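# Reseat the loose coin cell in its holder, positive up

## Task

The coin cell battery has come out of its holder on the server board. Put it back so that it snaps into the holder and stays there, with its positive (+) face upward. A pair of plastic forceps is available, standing in the block.

## Robot and tools

Robot: two six-joint arms, left_arm and right_arm, each ending in a two-finger parallel gripper. Calibrated bases in the scene frame: left_arm at (-0.065, +0.329, +0.013) m, right_arm at (-0.053, -0.406, +0.013) m, both turned only slightly about z. A camera stand sits behind the arms.

Frames. Scene frame: origin at table-top height, halfway between the nominal bases; +x points out over the table, +z up, left_arm on the +y side (arm names do not match image sides). Reported end_effector_position (m), end_effector_quat_wxyz and velocities use the scene frame. Commanded offsets instead follow each arm's own Hand target axes: the fingers point along the gripper's +z and open and close along its x; a block juts about 10 cm toward the gripper's -y. end_effector_position is the point between the pads; fingertips reach 17.5 mm further. Printed poses may be off by a few cm.

The 18-number row, used by execute_actions and move: one flat list covering both arms. Numbers 1-9 are left_arm: dx, dy, dz, rx, ry, rz, then gripper position, force_limit, speed; numbers 10-18 repeat these for right_arm. All lie in [-1, 1]. dx..rz are offsets, not poses, measured from that arm's Hand target as it stands when the action or move begins, along its own axes; 1.0 equals 0.6 m or 180 degrees, and rx, ry, rz form one rotation vector. All six at 0 re-requests the current Hand target. Gripper values are absolute: position +1 = open 50 mm, about -0.65 = pads touching, -1 = close until something blocks. force_limit: -1 about 20 N, 0 about 102 N, +1 about 185 N per pad (actual grip may be up to ~15 N more). speed: -1 = 20 mm/s, 0 = 85, +1 = 150. Both start at +1. Always resend the unchanged gripper numbers of an arm you are not using, since 0 is itself a command. New force_limit or speed only apply after position changes by at least 0.01.

execute_actions(actions, cameras): actions is a list of actions; each action is up to 15 rows, one per 1/30 s step, and a short table repeats its last row to fill 15 steps. Every row counts from the action's start pose, not the previous row, so sending the same offset twice moves twice as far. Images come back only with an empty actions list or when cameras names them (["all"] for every one).

move(target, speed, blend, stop_force, zero, blocking, cameras): straight-line path for each gripper toward its offset (one row, or up to 15 rows all counted from the same starting Hand targets). speed is m/s, 0.002 to 3.6, default 0.25 (rotation capped at twice that in rad/s). blend in m rounds corners in a list; 0 stops at each. stop_force 3 to 120 N ends an arm's path when its wrist sensor feels that much resistance; it is unreliable for light or sliding contact and for turning grippers, and cannot be combined with blocking=false. zero (default true) re-zeros the sensor before the move. Paths take 0.5 to 10 s, do not avoid obstacles or the other arm, and lag more when fast. Avoid routing near an arm's own base. The result adds a move: line (done, off_target, moving, held, fault) and any limits (paced = pose clipped, held = steps withheld).

wait(seconds 0 to 10) lets time pass holding the last commands. stop brakes a running move. zoom_image(camera, region [x0, y0, x1, y1], at most 504x504 px) magnifies the latest image of cam_head_left, cam_head_right, cam_high, cam_low, cam_left_wrist or cam_right_wrist (all 896x504). zero_wrist_force(arm) tares that arm's sensor. finished_scene(scene) ends the current scene, irreversibly, once the cell is latched and stays latched unaided.

Results: Hand target (last commanded pose after clipping; next offsets count from it; the gripper may rest short of it, so send the shortfall), end_effector positions, joint positions and torques (positive toward larger joint angle), Tool commands, Wrist force/torque in the gripper's axes plus the peak since last shown, and step readings of positions. Gripper object_status: 0 moving, 1 blocked while opening, 2 blocked while closing (a grip), 3 reached target or pads met. Opening ≈ (250 - position_measured) × 0.202 mm. Joint velocities may read within noise.

Limits: orientation per step is clipped to 32 degrees from measured. Joint torque limits 133 N m for the three big joints, 24.9 N m for wrists; about 150 N (±25) external force, or those torques, triggers a 10 s fault stop. Overheated motors (MOTOR HOT at 70 °C, brakes at 85 °C) stop an arm for 30 to 60 s; avoid long stretched or loaded holds. The clearance check withholds commands that bring the arms too close, but not fingers.

Avoid: dropping the coin cell or forceps, letting anything leave the table, hitting the board or fixed objects hard, pressing a target far past a firm contact (stiff arms fault easily), and any grip or collision between the two arms. Move slowly near contact, use stop_force for presses, and back off after pressing.

Each tool is called after "Call:" as name(argument=value, ...), one argument or row to a line, values as JSON.

## Session

Call:
execute_actions(
  actions=[],
)

Scene clock: 0.00 s.
left_arm: end_effector_position=(+0.3731, +0.4992, +0.3875) position_measured=3 object_status=3 end_effector_quat_wxyz=(+0.018, +0.807, -0.589, -0.045) | right_arm: end_effector_position=(+0.7506, -0.5198, +0.2694) position_measured=3 object_status=3 end_effector_quat_wxyz=(-0.340, +0.724, -0.508, +0.321)
Joint positions: left_arm=[0.069 -1.607 1.468 -1.339 -1.54 -3.389] | right_arm=[3.149 -2.091 -1.616 -0.046 1.77 2.859]
Joint velocities: within noise
Joint torques (N m): no reading
Wrist force (N): no reading
Wrist torque (N m): no reading
Wrist force, peak (N): no reading
Hand target: left_arm +0.3731, +0.4992, +0.3875; +0.018, +0.807, -0.589, -0.045 | right_arm +0.7506, -0.5198, +0.2694; -0.340, +0.724, -0.508, +0.321
Tool commands: left_gripper/position=+1.0 left_gripper/force_limit=+1.0 left_gripper/speed=+1.0 right_gripper/position=+1.0 right_gripper/force_limit=+1.0 right_gripper/speed=+1.0

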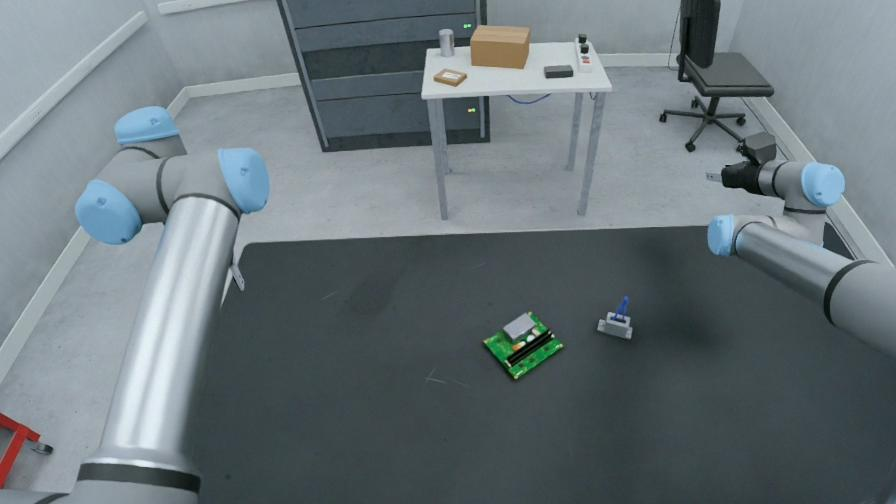

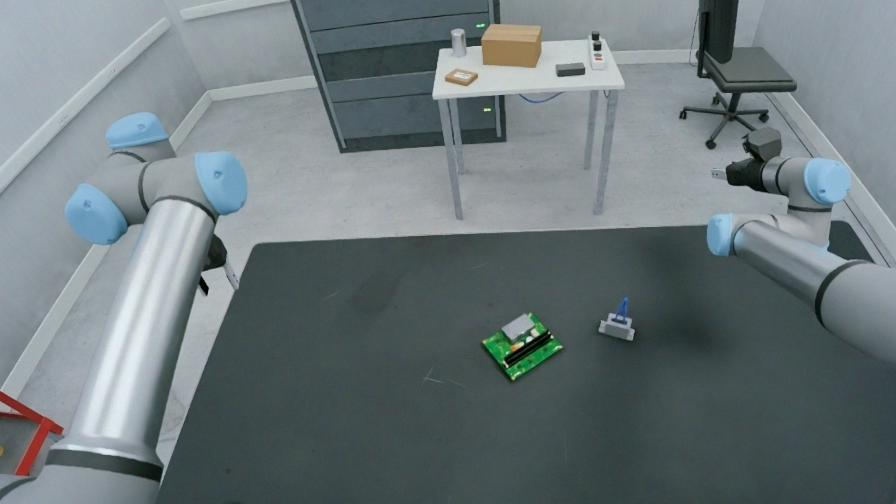

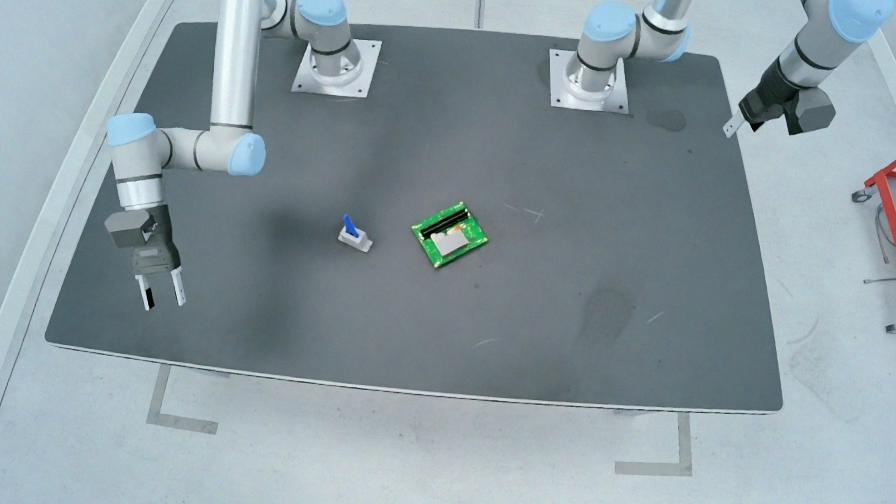

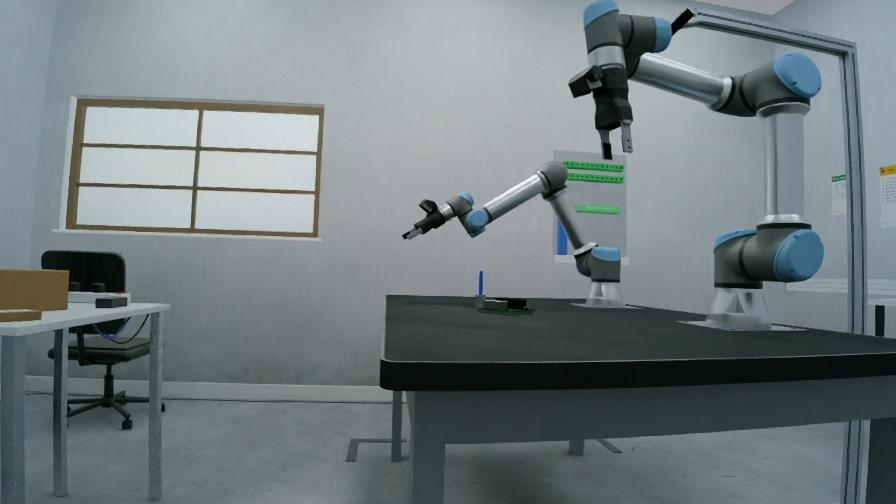

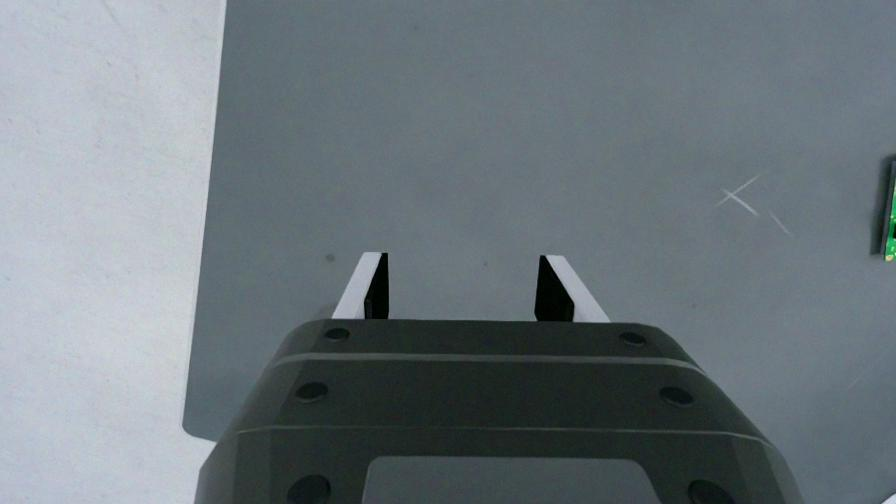

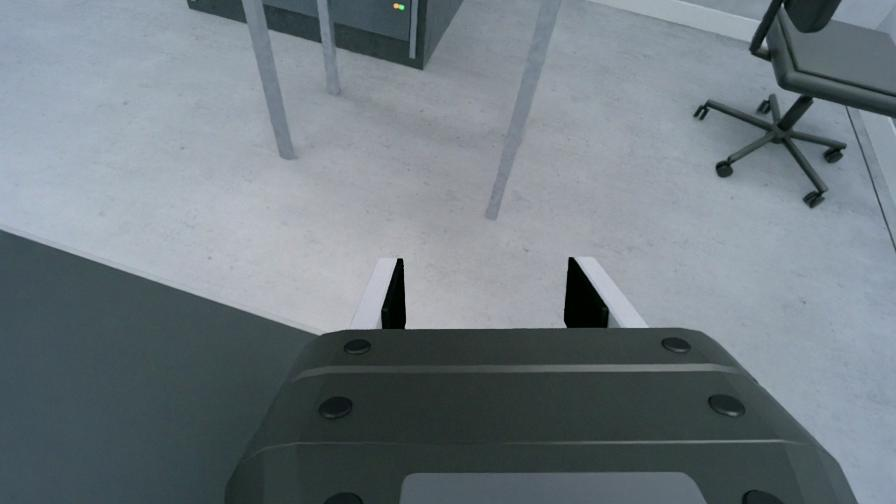

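Call:
zoom_image(
  camera="cam_head_left",
  region=[460, 280, 660, 392],
)

Call:
zoom_image(
  camera="cam_high",
  region=[320, 180, 520, 292],
)

Call:
zoom_image(
  camera="cam_low",
  region=[440, 260, 560, 327],
)

Scaled by 2.520 from the camera's 896x504 image, which has a finer 1280x720 frame.

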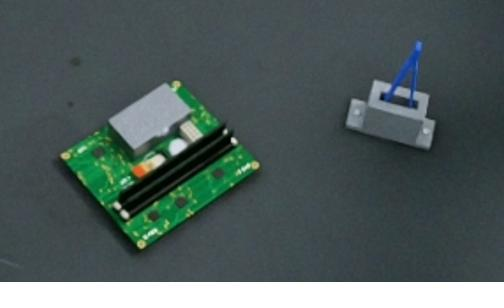

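Scaled by 2.520 from the camera's 896x504 image, which has a finer 1280x720 frame.

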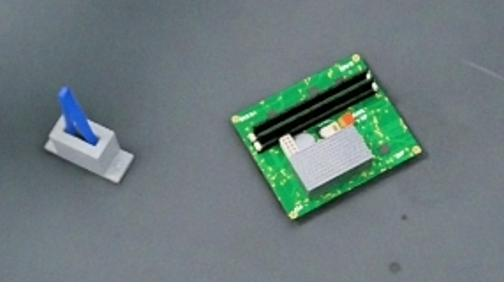

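Scaled by 4.200 from the camera's 896x504 image, which has a finer 1280x720 frame.

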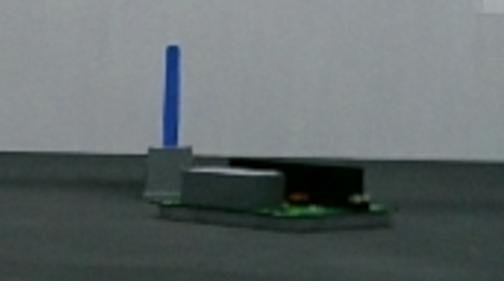

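Call:
move(
  target=[0.853,0.35,0.085,0,0,0,1,1,1,0,0,0,0,0,0,1,1,1],
  speed=0.5,
  cameras=["cam_left_wrist","cam_high"],
)

Call:
zoom_image(
  camera="cam_left_wrist",
  region=[200, 0, 700, 300],
)

Scene clock: 2.87 s.
left_arm: end_effector_position=(+0.3240, -0.0507, +0.3273) position_measured=3 object_status=3 end_effector_quat_wxyz=(+0.018, +0.807, -0.589, -0.045) | right_arm: end_effector_position=(+0.7506, -0.5198, +0.2694) position_measured=3 object_status=3 end_effector_quat_wxyz=(-0.340, +0.724, -0.508, +0.321)
Joint positions: left_arm=[-0.985 -1.433 1.442 -1.508 -1.636 -4.439] | right_arm=[3.149 -2.091 -1.616 -0.046 1.77 2.859]
Joint torques (N m): left_arm=[-8.78 -19.74 -30.98 -4.27 1.52 -1.06] | right_arm=[1.17 45.01 20.53 4.05 0.28 0.13]
Wrist force (N): left_arm=[0.1 -0.1 0.2] | right_arm=[-0.1 -0.4 -0.1]
Wrist torque (N m): left_arm=[-0.03 0.03 -0.02] | right_arm=[-0.07 0.01 0.00]
Wrist force, peak (N): left_arm=[4.2 1.9 0.7] | right_arm=[0.2 -0.6 -0.3]
Hand target: left_arm +0.3240, -0.0509, +0.3273; +0.018, +0.807, -0.589, -0.045 | right_arm +0.7506, -0.5198, +0.2694; -0.340, +0.724, -0.508, +0.321
Off the commanded pose: left_arm 0.000 m, 0 deg | right_arm 0.000 m, 0 deg.
move: done
Images, in order (width x height): cam_high 896x504, cam_left_wrist 896x504.

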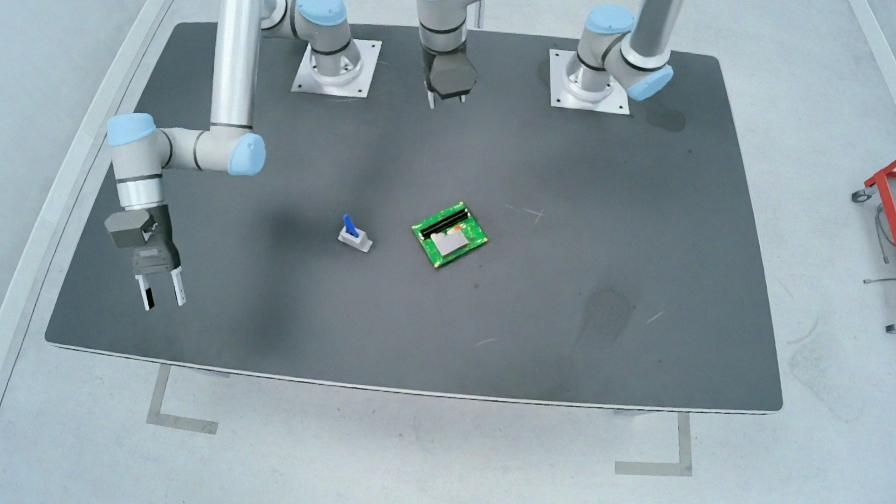

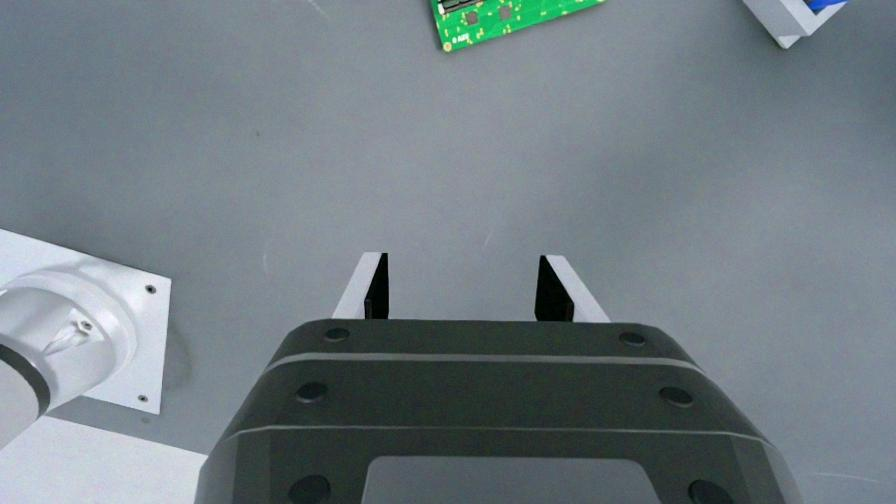

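Scaled by 1.008 from the camera's 896x504 image, which has a finer 1280x720 frame.

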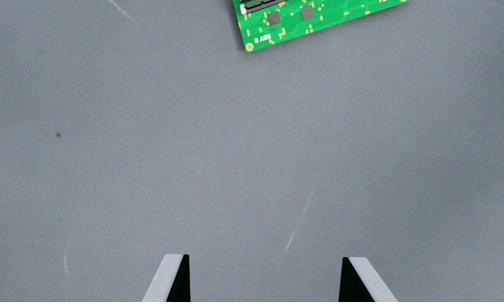

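Call:
move(
  target=[0.08,-0.38,0,0,0,0,1,1,1,0,0,0,0,0,0,1,1,1],
  cameras=["cam_left_wrist","cam_high"],
)

Call:
zoom_image(
  camera="cam_left_wrist",
  region=[250, 0, 650, 250],
)

Scene clock: 4.53 s.
left_arm: end_effector_position=(+0.5547, -0.0268, +0.3062) position_measured=3 object_status=3 end_effector_quat_wxyz=(+0.018, +0.807, -0.589, -0.045) | right_arm: end_effector_position=(+0.7506, -0.5198, +0.2694) position_measured=3 object_status=3 end_effector_quat_wxyz=(-0.340, +0.724, -0.508, +0.321)
Joint positions: left_arm=[-0.689 -0.976 0.859 -1.366 -1.612 -4.144] | right_arm=[3.149 -2.091 -1.616 -0.046 1.77 2.859]
Joint torques (N m): left_arm=[-0.86 -38.72 -31.32 -4.51 -1.57 0.35] | right_arm=[0.56 44.33 20.65 4.02 0.29 0.22]
Wrist force (N): left_arm=[0.0 0.3 -0.1] | right_arm=[0.0 -0.3 -0.1]
Wrist torque (N m): left_arm=[0.06 0.04 0.07] | right_arm=[-0.06 0.01 0.00]
Wrist force, peak (N): left_arm=[-0.6 4.0 -0.1] | right_arm=[0.3 -0.4 -0.3]
Hand target: left_arm +0.5547, -0.0268, +0.3061; +0.018, +0.807, -0.589, -0.045 | right_arm +0.7506, -0.5198, +0.2694; -0.340, +0.724, -0.508, +0.321
Off the commanded pose: left_arm 0.000 m, 0 deg | right_arm 0.000 m, 0 deg.
move: done
Images, in order (width x height): cam_high 896x504, cam_left_wrist 896x504.

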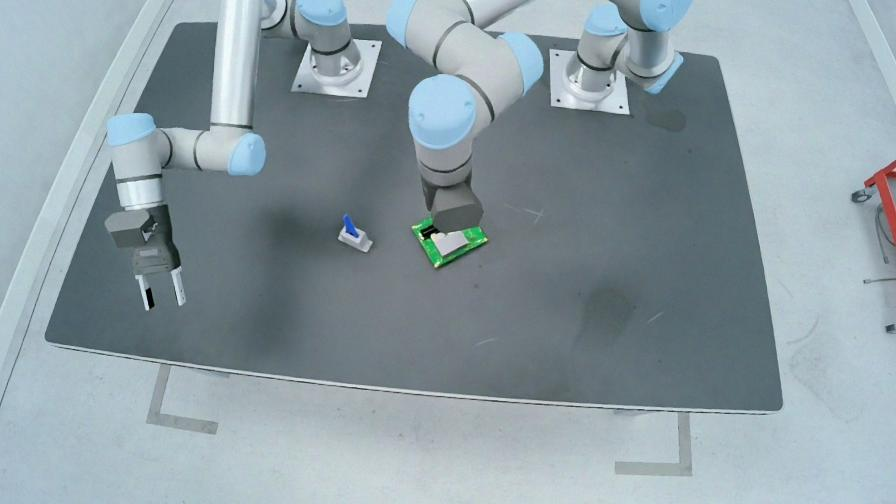

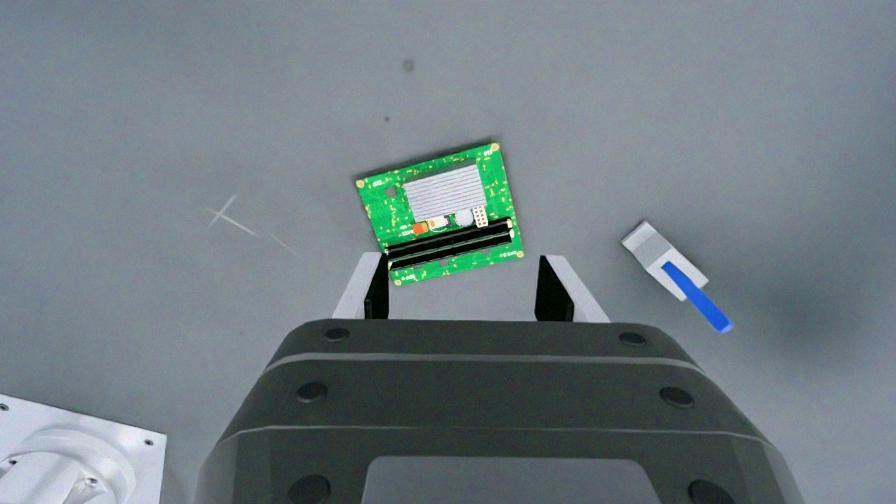

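Scaled by 1.260 from the camera's 896x504 image, which has a finer 1280x720 frame.

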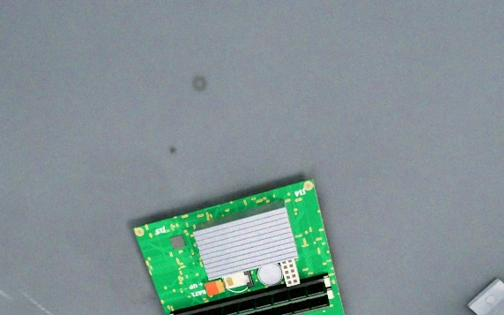

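Call:
move(
  target=[0.03,0.01,0.23,0,0,0,1,1,1,0,0,0,0,0,0,1,1,1],
  cameras=["cam_left_wrist","cam_high"],
)

Call:
zoom_image(
  camera="cam_left_wrist",
  region=[300, 0, 700, 250],
)

Scene clock: 5.87 s.
left_arm: end_effector_position=(+0.5415, -0.0425, +0.1683) position_measured=3 object_status=3 end_effector_quat_wxyz=(+0.018, +0.807, -0.589, -0.045) | right_arm: end_effector_position=(+0.7506, -0.5198, +0.2694) position_measured=3 object_status=3 end_effector_quat_wxyz=(-0.340, +0.724, -0.508, +0.321)
Joint positions: left_arm=[-0.717 -0.964 1.194 -1.714 -1.614 -4.172] | right_arm=[3.149 -2.091 -1.616 -0.046 1.77 2.859]
Joint torques (N m): left_arm=[13.78 -66.83 -15.8 -5.31 1.01 2.7] | right_arm=[1.08 45.1 21.17 4.21 0.31 0.07]
Wrist force (N): left_arm=[-0.1 0.1 -0.1] | right_arm=[0.0 -0.1 -0.2]
Wrist torque (N m): left_arm=[0.01 0.05 0.05] | right_arm=[-0.02 0.00 0.01]
Wrist force, peak (N): left_arm=[0.6 0.2 3.7] | right_arm=[0.2 -0.4 -0.2]
Hand target: left_arm +0.5415, -0.0424, +0.1683; +0.018, +0.807, -0.589, -0.045 | right_arm +0.7506, -0.5198, +0.2694; -0.340, +0.724, -0.508, +0.321
Off the commanded pose: left_arm 0.000 m, 0 deg | right_arm 0.000 m, 0 deg.
move: done
Images, in order (width x height): cam_high 896x504, cam_left_wrist 896x504.

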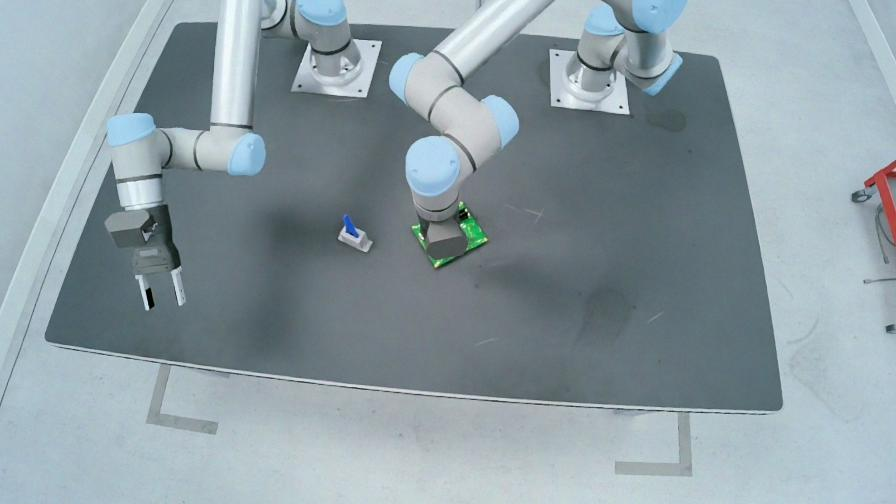

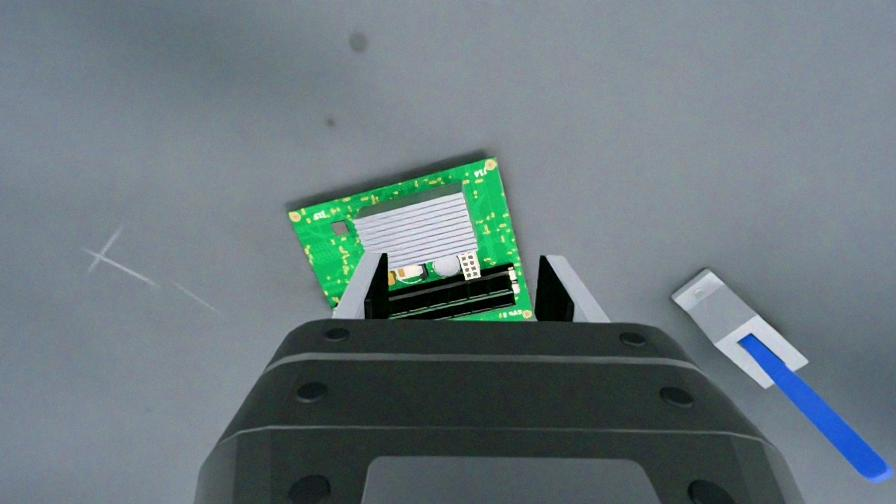

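Scaled by 1.260 from the camera's 896x504 image, which has a finer 1280x720 frame.

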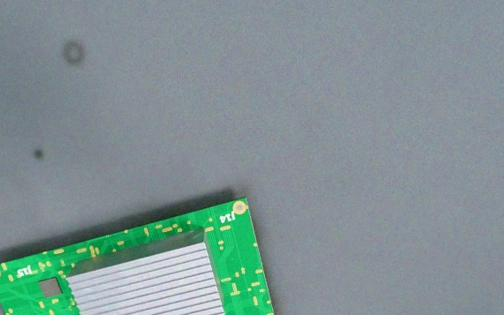

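Call:
zoom_image(
  camera="cam_left_wrist",
  region=[360, 230, 540, 330],
)

Call:
move(
  target=[0.0,0.12,0.05,0,0,0,1,1,1,0,0,0,0,0,0,1,1,1],
  cameras=["cam_left_wrist"],
)

Call:
zoom_image(
  camera="cam_left_wrist",
  region=[320, 70, 540, 193],
)

Scaled by 2.800 from the camera's 896x504 image, which has a finer 1280x720 frame.

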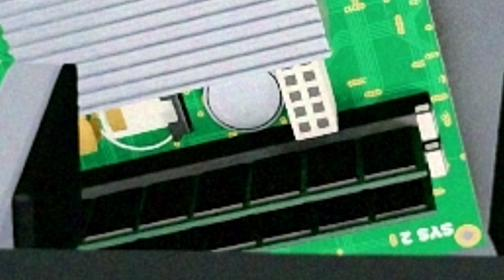

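Scene clock: 6.97 s.
left_arm: end_effector_position=(+0.4705, -0.0637, +0.1445) position_measured=3 object_status=3 end_effector_quat_wxyz=(+0.018, +0.807, -0.589, -0.045) | right_arm: end_effector_position=(+0.7506, -0.5198, +0.2694) position_measured=3 object_status=3 end_effector_quat_wxyz=(-0.340, +0.724, -0.508, +0.321)
Joint positions: left_arm=[-0.81 -1.061 1.414 -1.841 -1.622 -4.264] | right_arm=[3.149 -2.091 -1.616 -0.046 1.77 2.859]
Joint torques (N m): left_arm=[2.11 -37.78 -14.96 -2.41 1.37 1.08] | right_arm=[0.67 44.59 21.1 4.17 0.14 0]
Wrist force (N): left_arm=[0.2 -0.5 -0.2] | right_arm=[-0.3 -0.1 -0.1]
Wrist torque (N m): left_arm=[-0.08 0.00 -0.01] | right_arm=[-0.03 0.05 0.01]
Wrist force, peak (N): left_arm=[0.1 2.8 1.0] | right_arm=[0.3 -0.5 0.1]
Hand target: left_arm +0.4704, -0.0637, +0.1443; +0.018, +0.807, -0.589, -0.045 | right_arm +0.7506, -0.5198, +0.2694; -0.340, +0.724, -0.508, +0.321
Off the commanded pose: left_arm 0.000 m, 0 deg | right_arm 0.000 m, 0 deg.
move: done
Images, in order (width x height): cam_left_wrist 896x504.

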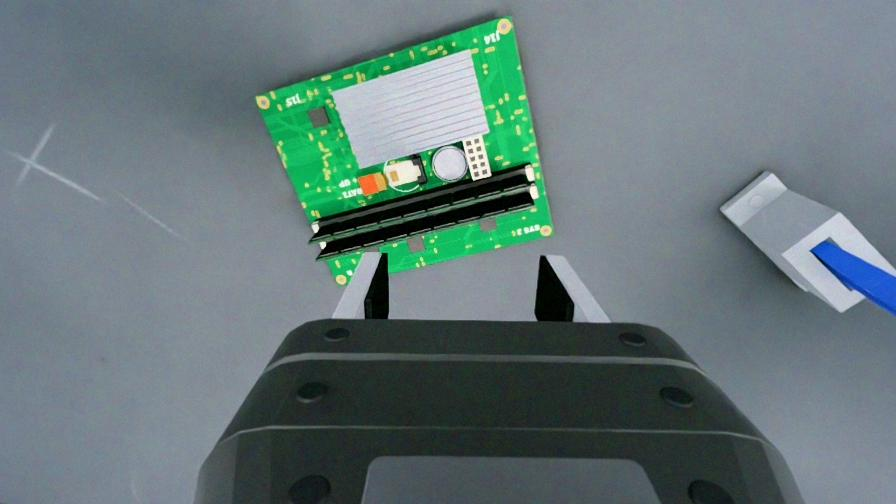

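Scaled by 2.291 from the camera's 896x504 image, which has a finer 1280x720 frame.

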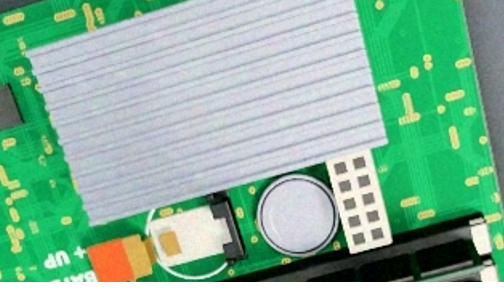

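Call:
zoom_image(
  camera="cam_left_wrist",
  region=[350, 130, 500, 214],
)

Call:
move(
  target=[0.0,0.0,0.13,0,0,0,1,1,1,0,0,0,0,0,0,1,1,1],
  cameras=["cam_left_wrist"],
)

Call:
zoom_image(
  camera="cam_left_wrist",
  region=[330, 80, 530, 192],
)

Scaled by 3.360 from the camera's 896x504 image, which has a finer 1280x720 frame.

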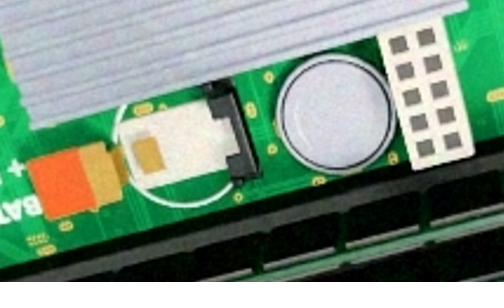

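Scene clock: 8.50 s.
left_arm: end_effector_position=(+0.4630, -0.0618, +0.0667) position_measured=3 object_status=3 end_effector_quat_wxyz=(+0.018, +0.807, -0.589, -0.045) | right_arm: end_effector_position=(+0.7506, -0.5198, +0.2694) position_measured=3 object_status=3 end_effector_quat_wxyz=(-0.340, +0.724, -0.508, +0.321)
Joint positions: left_arm=[-0.816 -0.997 1.531 -2.022 -1.623 -4.27] | right_arm=[3.149 -2.091 -1.616 -0.046 1.77 2.859]
Joint torques (N m): left_arm=[3.32 -57.51 -17.61 -4.19 -0.76 1.05] | right_arm=[0.88 44.55 21.27 4.1 0.3 0.08]
Wrist force (N): left_arm=[-0.2 0.4 0.1] | right_arm=[0.2 0.0 -0.1]
Wrist torque (N m): left_arm=[0.06 0.06 0.04] | right_arm=[-0.01 -0.04 0.00]
Wrist force, peak (N): left_arm=[0.2 -0.6 -2.9] | right_arm=[0.2 -0.6 -0.4]
Hand target: left_arm +0.4631, -0.0617, +0.0667; +0.018, +0.807, -0.589, -0.045 | right_arm +0.7506, -0.5198, +0.2694; -0.340, +0.724, -0.508, +0.321
Off the commanded pose: left_arm 0.000 m, 0 deg | right_arm 0.000 m, 0 deg.
move: done
Images, in order (width x height): cam_left_wrist 896x504.

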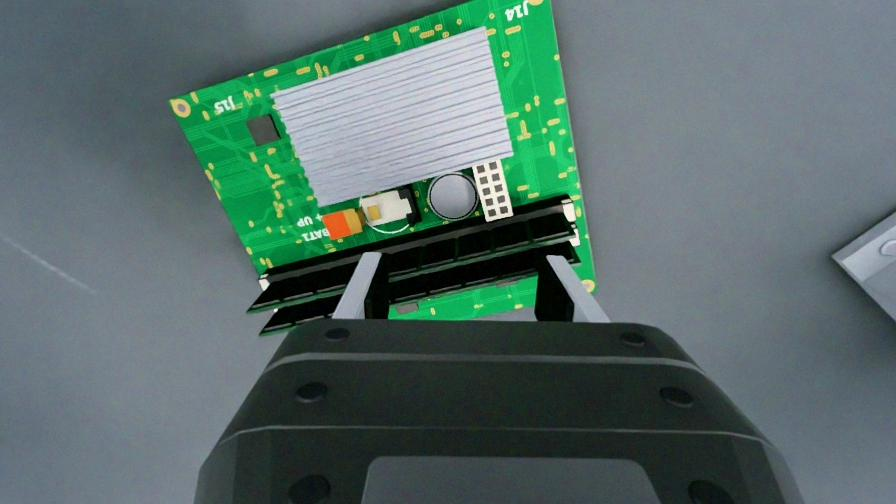

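Scaled by 2.520 from the camera's 896x504 image, which has a finer 1280x720 frame.

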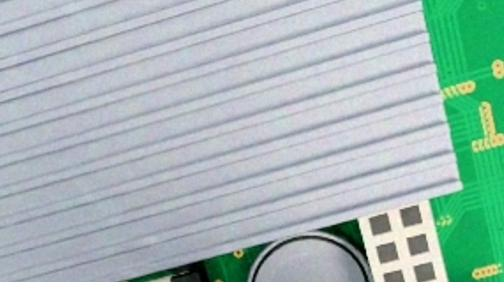

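Call:
zoom_image(
  camera="cam_left_wrist",
  region=[310, 150, 530, 273],
)

Call:
zoom_image(
  camera="cam_left_wrist",
  region=[400, 160, 500, 216],
)

Scaled by 2.291 from the camera's 896x504 image, which has a finer 1280x720 frame.

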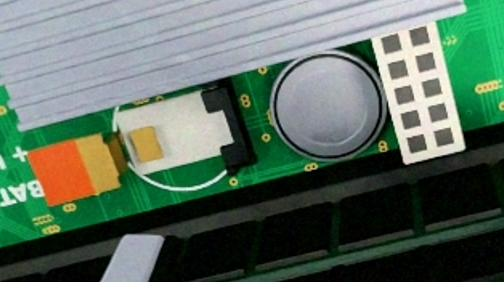

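Scaled by 5.040 from the camera's 896x504 image, which has a finer 1280x720 frame.

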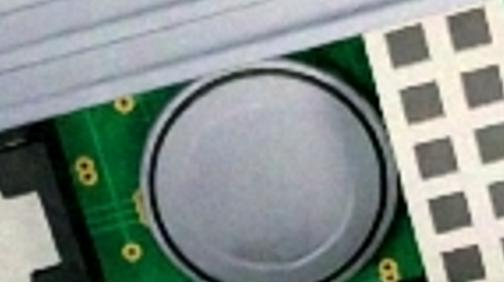

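Call:
move(
  target=[0.3,0.03,-0.13,0,0,0,1,1,1,0,0,0,0,0,0,1,1,1],
  cameras=["cam_left_wrist"],
)

Call:
zoom_image(
  camera="cam_left_wrist",
  region=[320, 70, 620, 250],
)

Scene clock: 11.13 s.
left_arm: end_effector_position=(+0.5078, -0.2406, +0.1364) position_measured=3 object_status=3 end_effector_quat_wxyz=(+0.018, +0.807, -0.589, -0.045) | right_arm: end_effector_position=(+0.7506, -0.5198, +0.2694) position_measured=3 object_status=3 end_effector_quat_wxyz=(-0.340, +0.724, -0.508, +0.321)
Joint positions: left_arm=[-0.924 -0.683 0.788 -1.6 -1.631 -4.378] | right_arm=[3.149 -2.091 -1.616 -0.046 1.77 2.859]
Joint torques (N m): left_arm=[13.61 -61.35 -31.25 -2.24 -0.24 1.74] | right_arm=[-0.44 44.08 21.07 4.12 0.24 -0.01]
Wrist force (N): left_arm=[0.1 0.0 0.3] | right_arm=[-0.1 -0.1 -0.1]
Wrist torque (N m): left_arm=[0.00 -0.01 0.01] | right_arm=[-0.03 0.01 0.00]
Wrist force, peak (N): left_arm=[-3.1 -0.1 1.9] | right_arm=[0.1 -0.5 -0.3]
Hand target: left_arm +0.5078, -0.2405, +0.1364; +0.018, +0.807, -0.589, -0.045 | right_arm +0.7506, -0.5198, +0.2694; -0.340, +0.724, -0.508, +0.321
Off the commanded pose: left_arm 0.000 m, 0 deg | right_arm 0.000 m, 0 deg.
move: done
Images, in order (width x height): cam_left_wrist 896x504.

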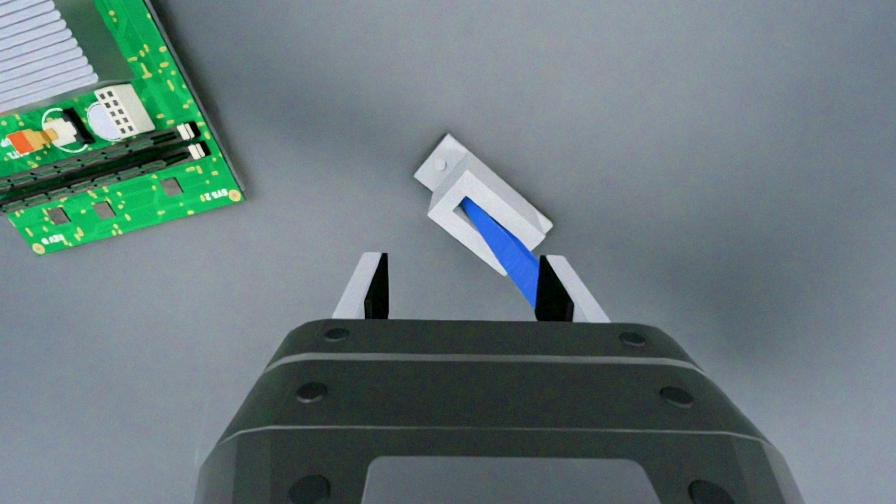

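Scaled by 1.680 from the camera's 896x504 image, which has a finer 1280x720 frame.

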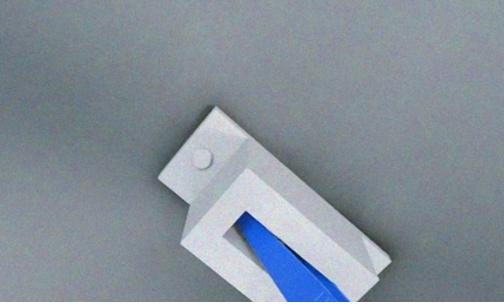

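Call:
move(
  target=[
    [-0.565,0.105,-0.213,0,0,0,1,1,1,0,0,0,0,0,0,1,1,1],
    [-0.565,0.105,-0.213,0,0,0,1,1,1,-0.537,0.1,-0.259,-0.309,0.067,0.2095,1,1,1],
  ],
  speed=0.4,
  cameras=["cam_right_wrist","cam_high","cam_low"],
)

Scene clock: 16.27 s.
left_arm: end_effector_position=(+0.3575, +0.0597, +0.2865) position_measured=3 object_status=3 end_effector_quat_wxyz=(+0.018, +0.807, -0.589, -0.045) | right_arm: end_effector_position=(+0.5041, -0.2538, +0.2692) position_measured=3 object_status=3 end_effector_quat_wxyz=(+0.000, -0.565, +0.825, +0.000)
Joint positions: left_arm=[-0.805 -1.525 1.645 -1.608 -1.622 -4.259] | right_arm=[3.688 -1.75 -1.558 -1.405 1.57 4.01]
Joint torques (N m): left_arm=[-12.57 -42.88 -15.97 -1.06 -1.51 2.24] | right_arm=[2.09 42.3 24.74 1.25 1.45 2.41]
Wrist force (N): left_arm=[0.0 -0.1 0.2] | right_arm=[0.3 -1.0 0.6]
Wrist torque (N m): left_arm=[-0.01 0.02 0.07] | right_arm=[0.09 -0.01 0.07]
Wrist force, peak (N): left_arm=[3.8 -0.6 1.8] | right_arm=[2.7 0.3 1.1]
Hand target: left_arm +0.3575, +0.0597, +0.2865; +0.018, +0.807, -0.589, -0.045 | right_arm +0.5040, -0.2538, +0.2693; +0.000, -0.565, +0.825, +0.000
Off the commanded pose: left_arm 0.000 m, 0 deg | right_arm 0.000 m, 0 deg.
move: done
Images, in order (width x height): cam_high 896x504, cam_low 896x504, cam_right_wrist 896x504.

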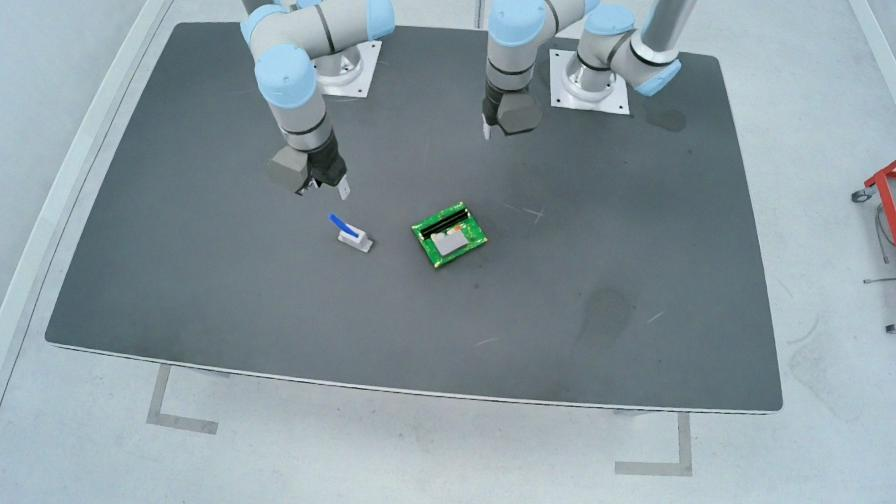

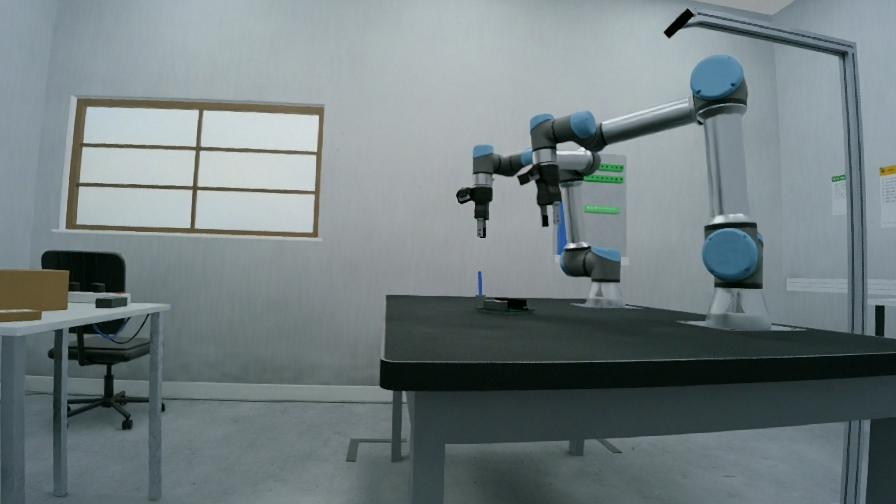

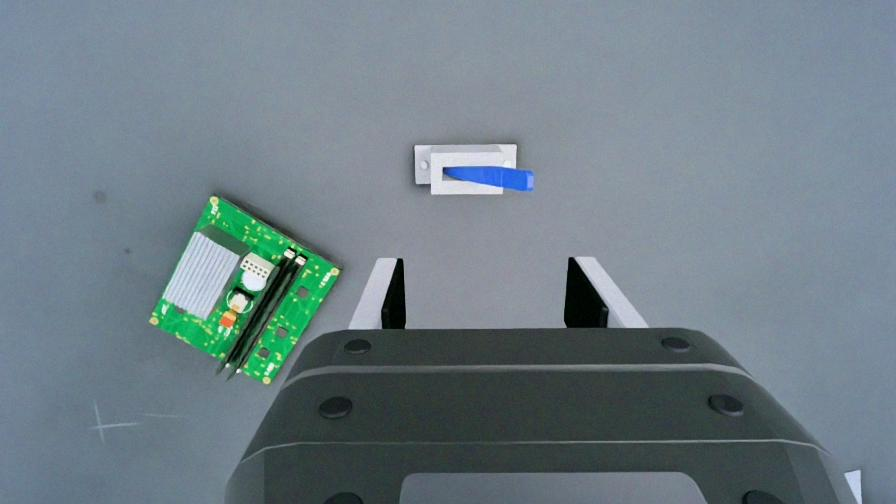

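Call:
zoom_image(
  camera="cam_right_wrist",
  region=[400, 130, 560, 220],
)

Call:
zoom_image(
  camera="cam_low",
  region=[460, 260, 540, 320],
)

Call:
move(
  target=[0,0,0,0,0,0,1,1,1,0,0.1,0.17,0,0,0,1,1,1],
  cameras=["cam_right_wrist","cam_left_wrist","cam_head_left"],
)

Call:
zoom_image(
  camera="cam_right_wrist",
  region=[400, 50, 600, 250],
)

Call:
zoom_image(
  camera="cam_head_left",
  region=[560, 270, 680, 350],
)

Scaled by 3.150 from the camera's 896x504 image, which has a finer 1280x720 frame.

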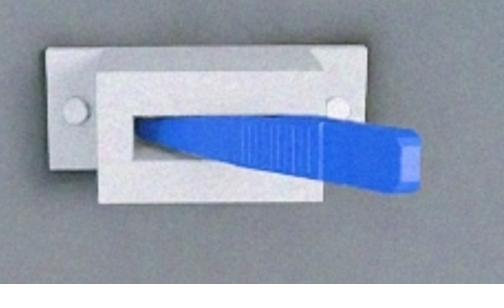

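Scaled by 6.300 from the camera's 896x504 image, which has a finer 1280x720 frame.

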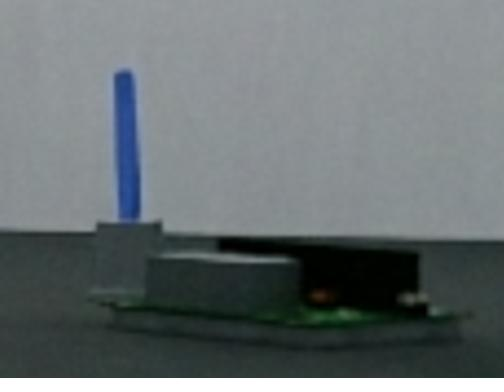

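Scene clock: 17.67 s.
left_arm: end_effector_position=(+0.3575, +0.0597, +0.2865) position_measured=3 object_status=3 end_effector_quat_wxyz=(+0.018, +0.807, -0.589, -0.045) | right_arm: end_effector_position=(+0.4480, -0.2322, +0.1674) position_measured=3 object_status=3 end_effector_quat_wxyz=(+0.000, -0.565, +0.825, +0.000)
Joint positions: left_arm=[-0.805 -1.525 1.645 -1.608 -1.622 -4.259] | right_arm=[3.777 -1.713 -1.875 -1.125 1.571 4.099]
Joint torques (N m): left_arm=[-11.9 -42.18 -16.08 -1.02 -1.44 2.39] | right_arm=[1.88 20.02 14.34 5.6 -0.99 -0.54]
Wrist force (N): left_arm=[0.1 -0.2 0.2] | right_arm=[0.4 -0.9 0.6]
Wrist torque (N m): left_arm=[-0.03 -0.01 0.07] | right_arm=[0.08 -0.04 0.08]
Wrist force, peak (N): left_arm=[0.3 -0.1 0.3] | right_arm=[0.6 1.0 3.5]
Hand target: left_arm +0.3575, +0.0597, +0.2865; +0.018, +0.807, -0.589, -0.045 | right_arm +0.4480, -0.2322, +0.1673; +0.000, -0.565, +0.825, +0.000
Off the commanded pose: left_arm 0.000 m, 0 deg | right_arm 0.000 m, 0 deg.
move: done
Images, in order (width x height): cam_head_left 896x504, cam_left_wrist 896x504, cam_right_wrist 896x504.

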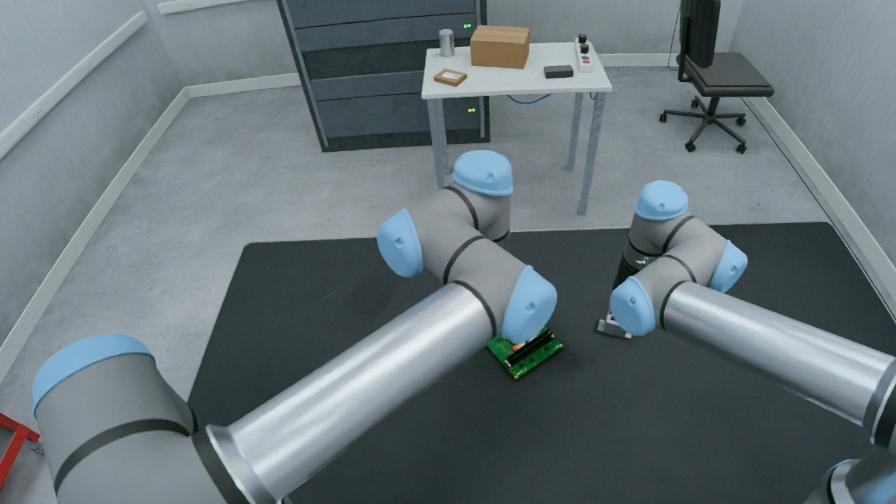

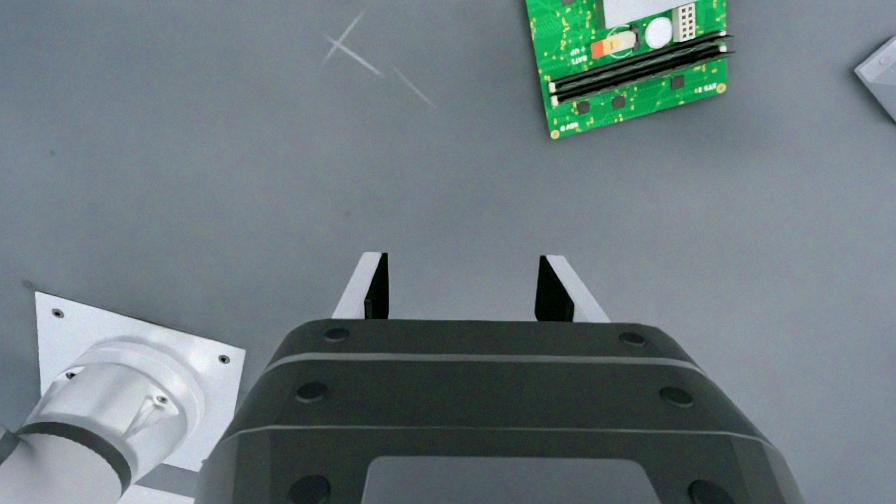

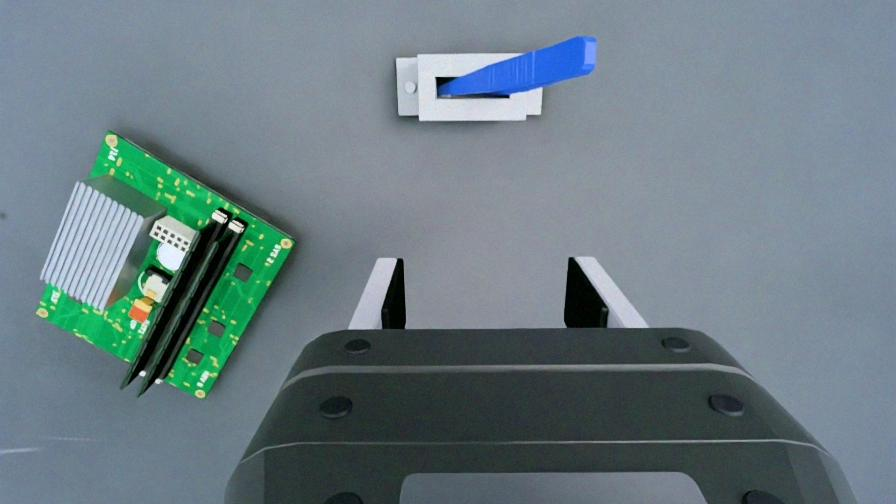

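Scaled by 2.520 from the camera's 896x504 image, which has a finer 1280x720 frame.

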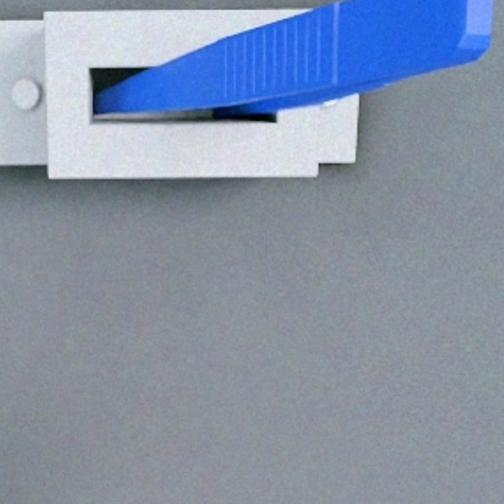

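Scaled by 4.200 from the camera's 896x504 image, which has a finer 1280x720 frame.

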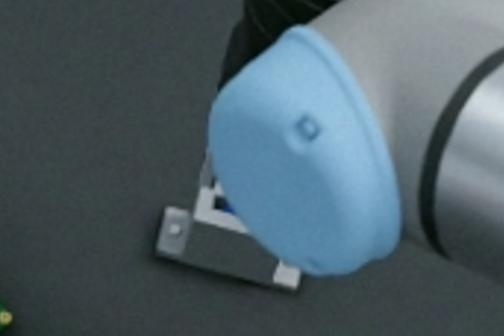

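Call:
move(
  target=[
    [0,0,0,0,0,0,1,1,1,0,-0.17,-0.08,0,0,0,1,1,1],
    [0,0,0,0,0,0,1,1,1,0.02,-0.33,0.06,-0.278,0,0,1,1,1],
  ],
  blend=0.03,
  cameras=["cam_right_wrist"],
)

Call:
zoom_image(
  camera="cam_right_wrist",
  region=[350, 100, 600, 300],
)

Scene clock: 22.10 s.
left_arm: end_effector_position=(+0.3575, +0.0597, +0.2865) position_measured=3 object_status=3 end_effector_quat_wxyz=(+0.018, +0.807, -0.589, -0.045) | right_arm: end_effector_position=(+0.6283, -0.3149, +0.1312) position_measured=3 object_status=3 end_effector_quat_wxyz=(-0.239, -0.512, +0.747, +0.349)
Joint positions: left_arm=[-0.805 -1.525 1.645 -1.608 -1.622 -4.259] | right_arm=[3.366 -2.777 -0.257 -2.474 1.98 3.514]
Joint torques (N m): left_arm=[-11.71 -42.63 -16.36 -1.23 -1.52 2.31] | right_arm=[1.97 73.1 24.36 2.59 2.03 2.27]
Wrist force (N): left_arm=[0.0 0.0 0.3] | right_arm=[-0.1 -2.2 -0.5]
Wrist torque (N m): left_arm=[0.01 0.02 0.07] | right_arm=[-0.06 0.04 0.08]
Wrist force, peak (N): left_arm=[0.1 -0.2 0.4] | right_arm=[0.0 -4.1 0.3]
Hand target: left_arm +0.3575, +0.0597, +0.2865; +0.018, +0.807, -0.589, -0.045 | right_arm +0.6283, -0.3148, +0.1313; -0.239, -0.512, +0.747, +0.349
Off the commanded pose: left_arm 0.000 m, 0 deg | right_arm 0.000 m, 0 deg.
move: done
Images, in order (width x height): cam_right_wrist 896x504.

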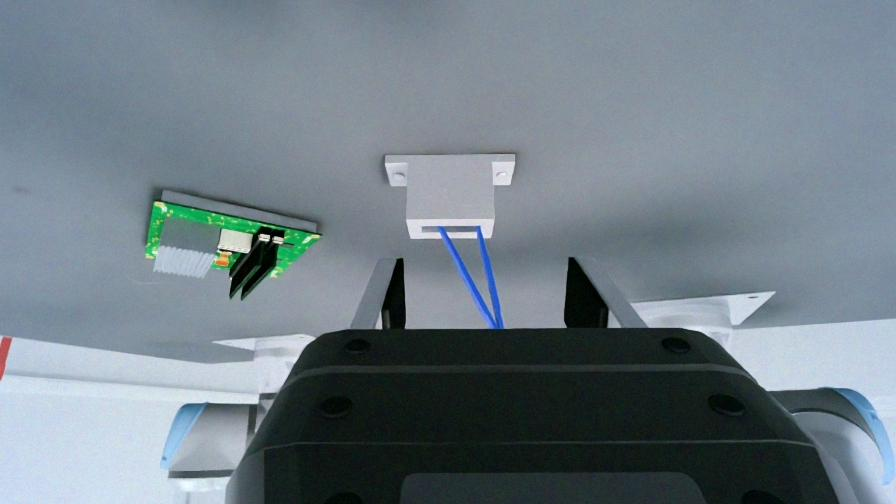

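Scaled by 2.016 from the camera's 896x504 image, which has a finer 1280x720 frame.

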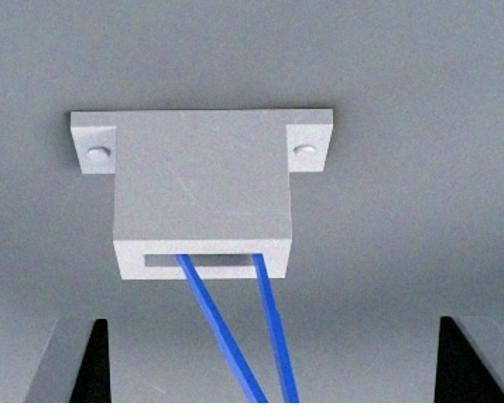

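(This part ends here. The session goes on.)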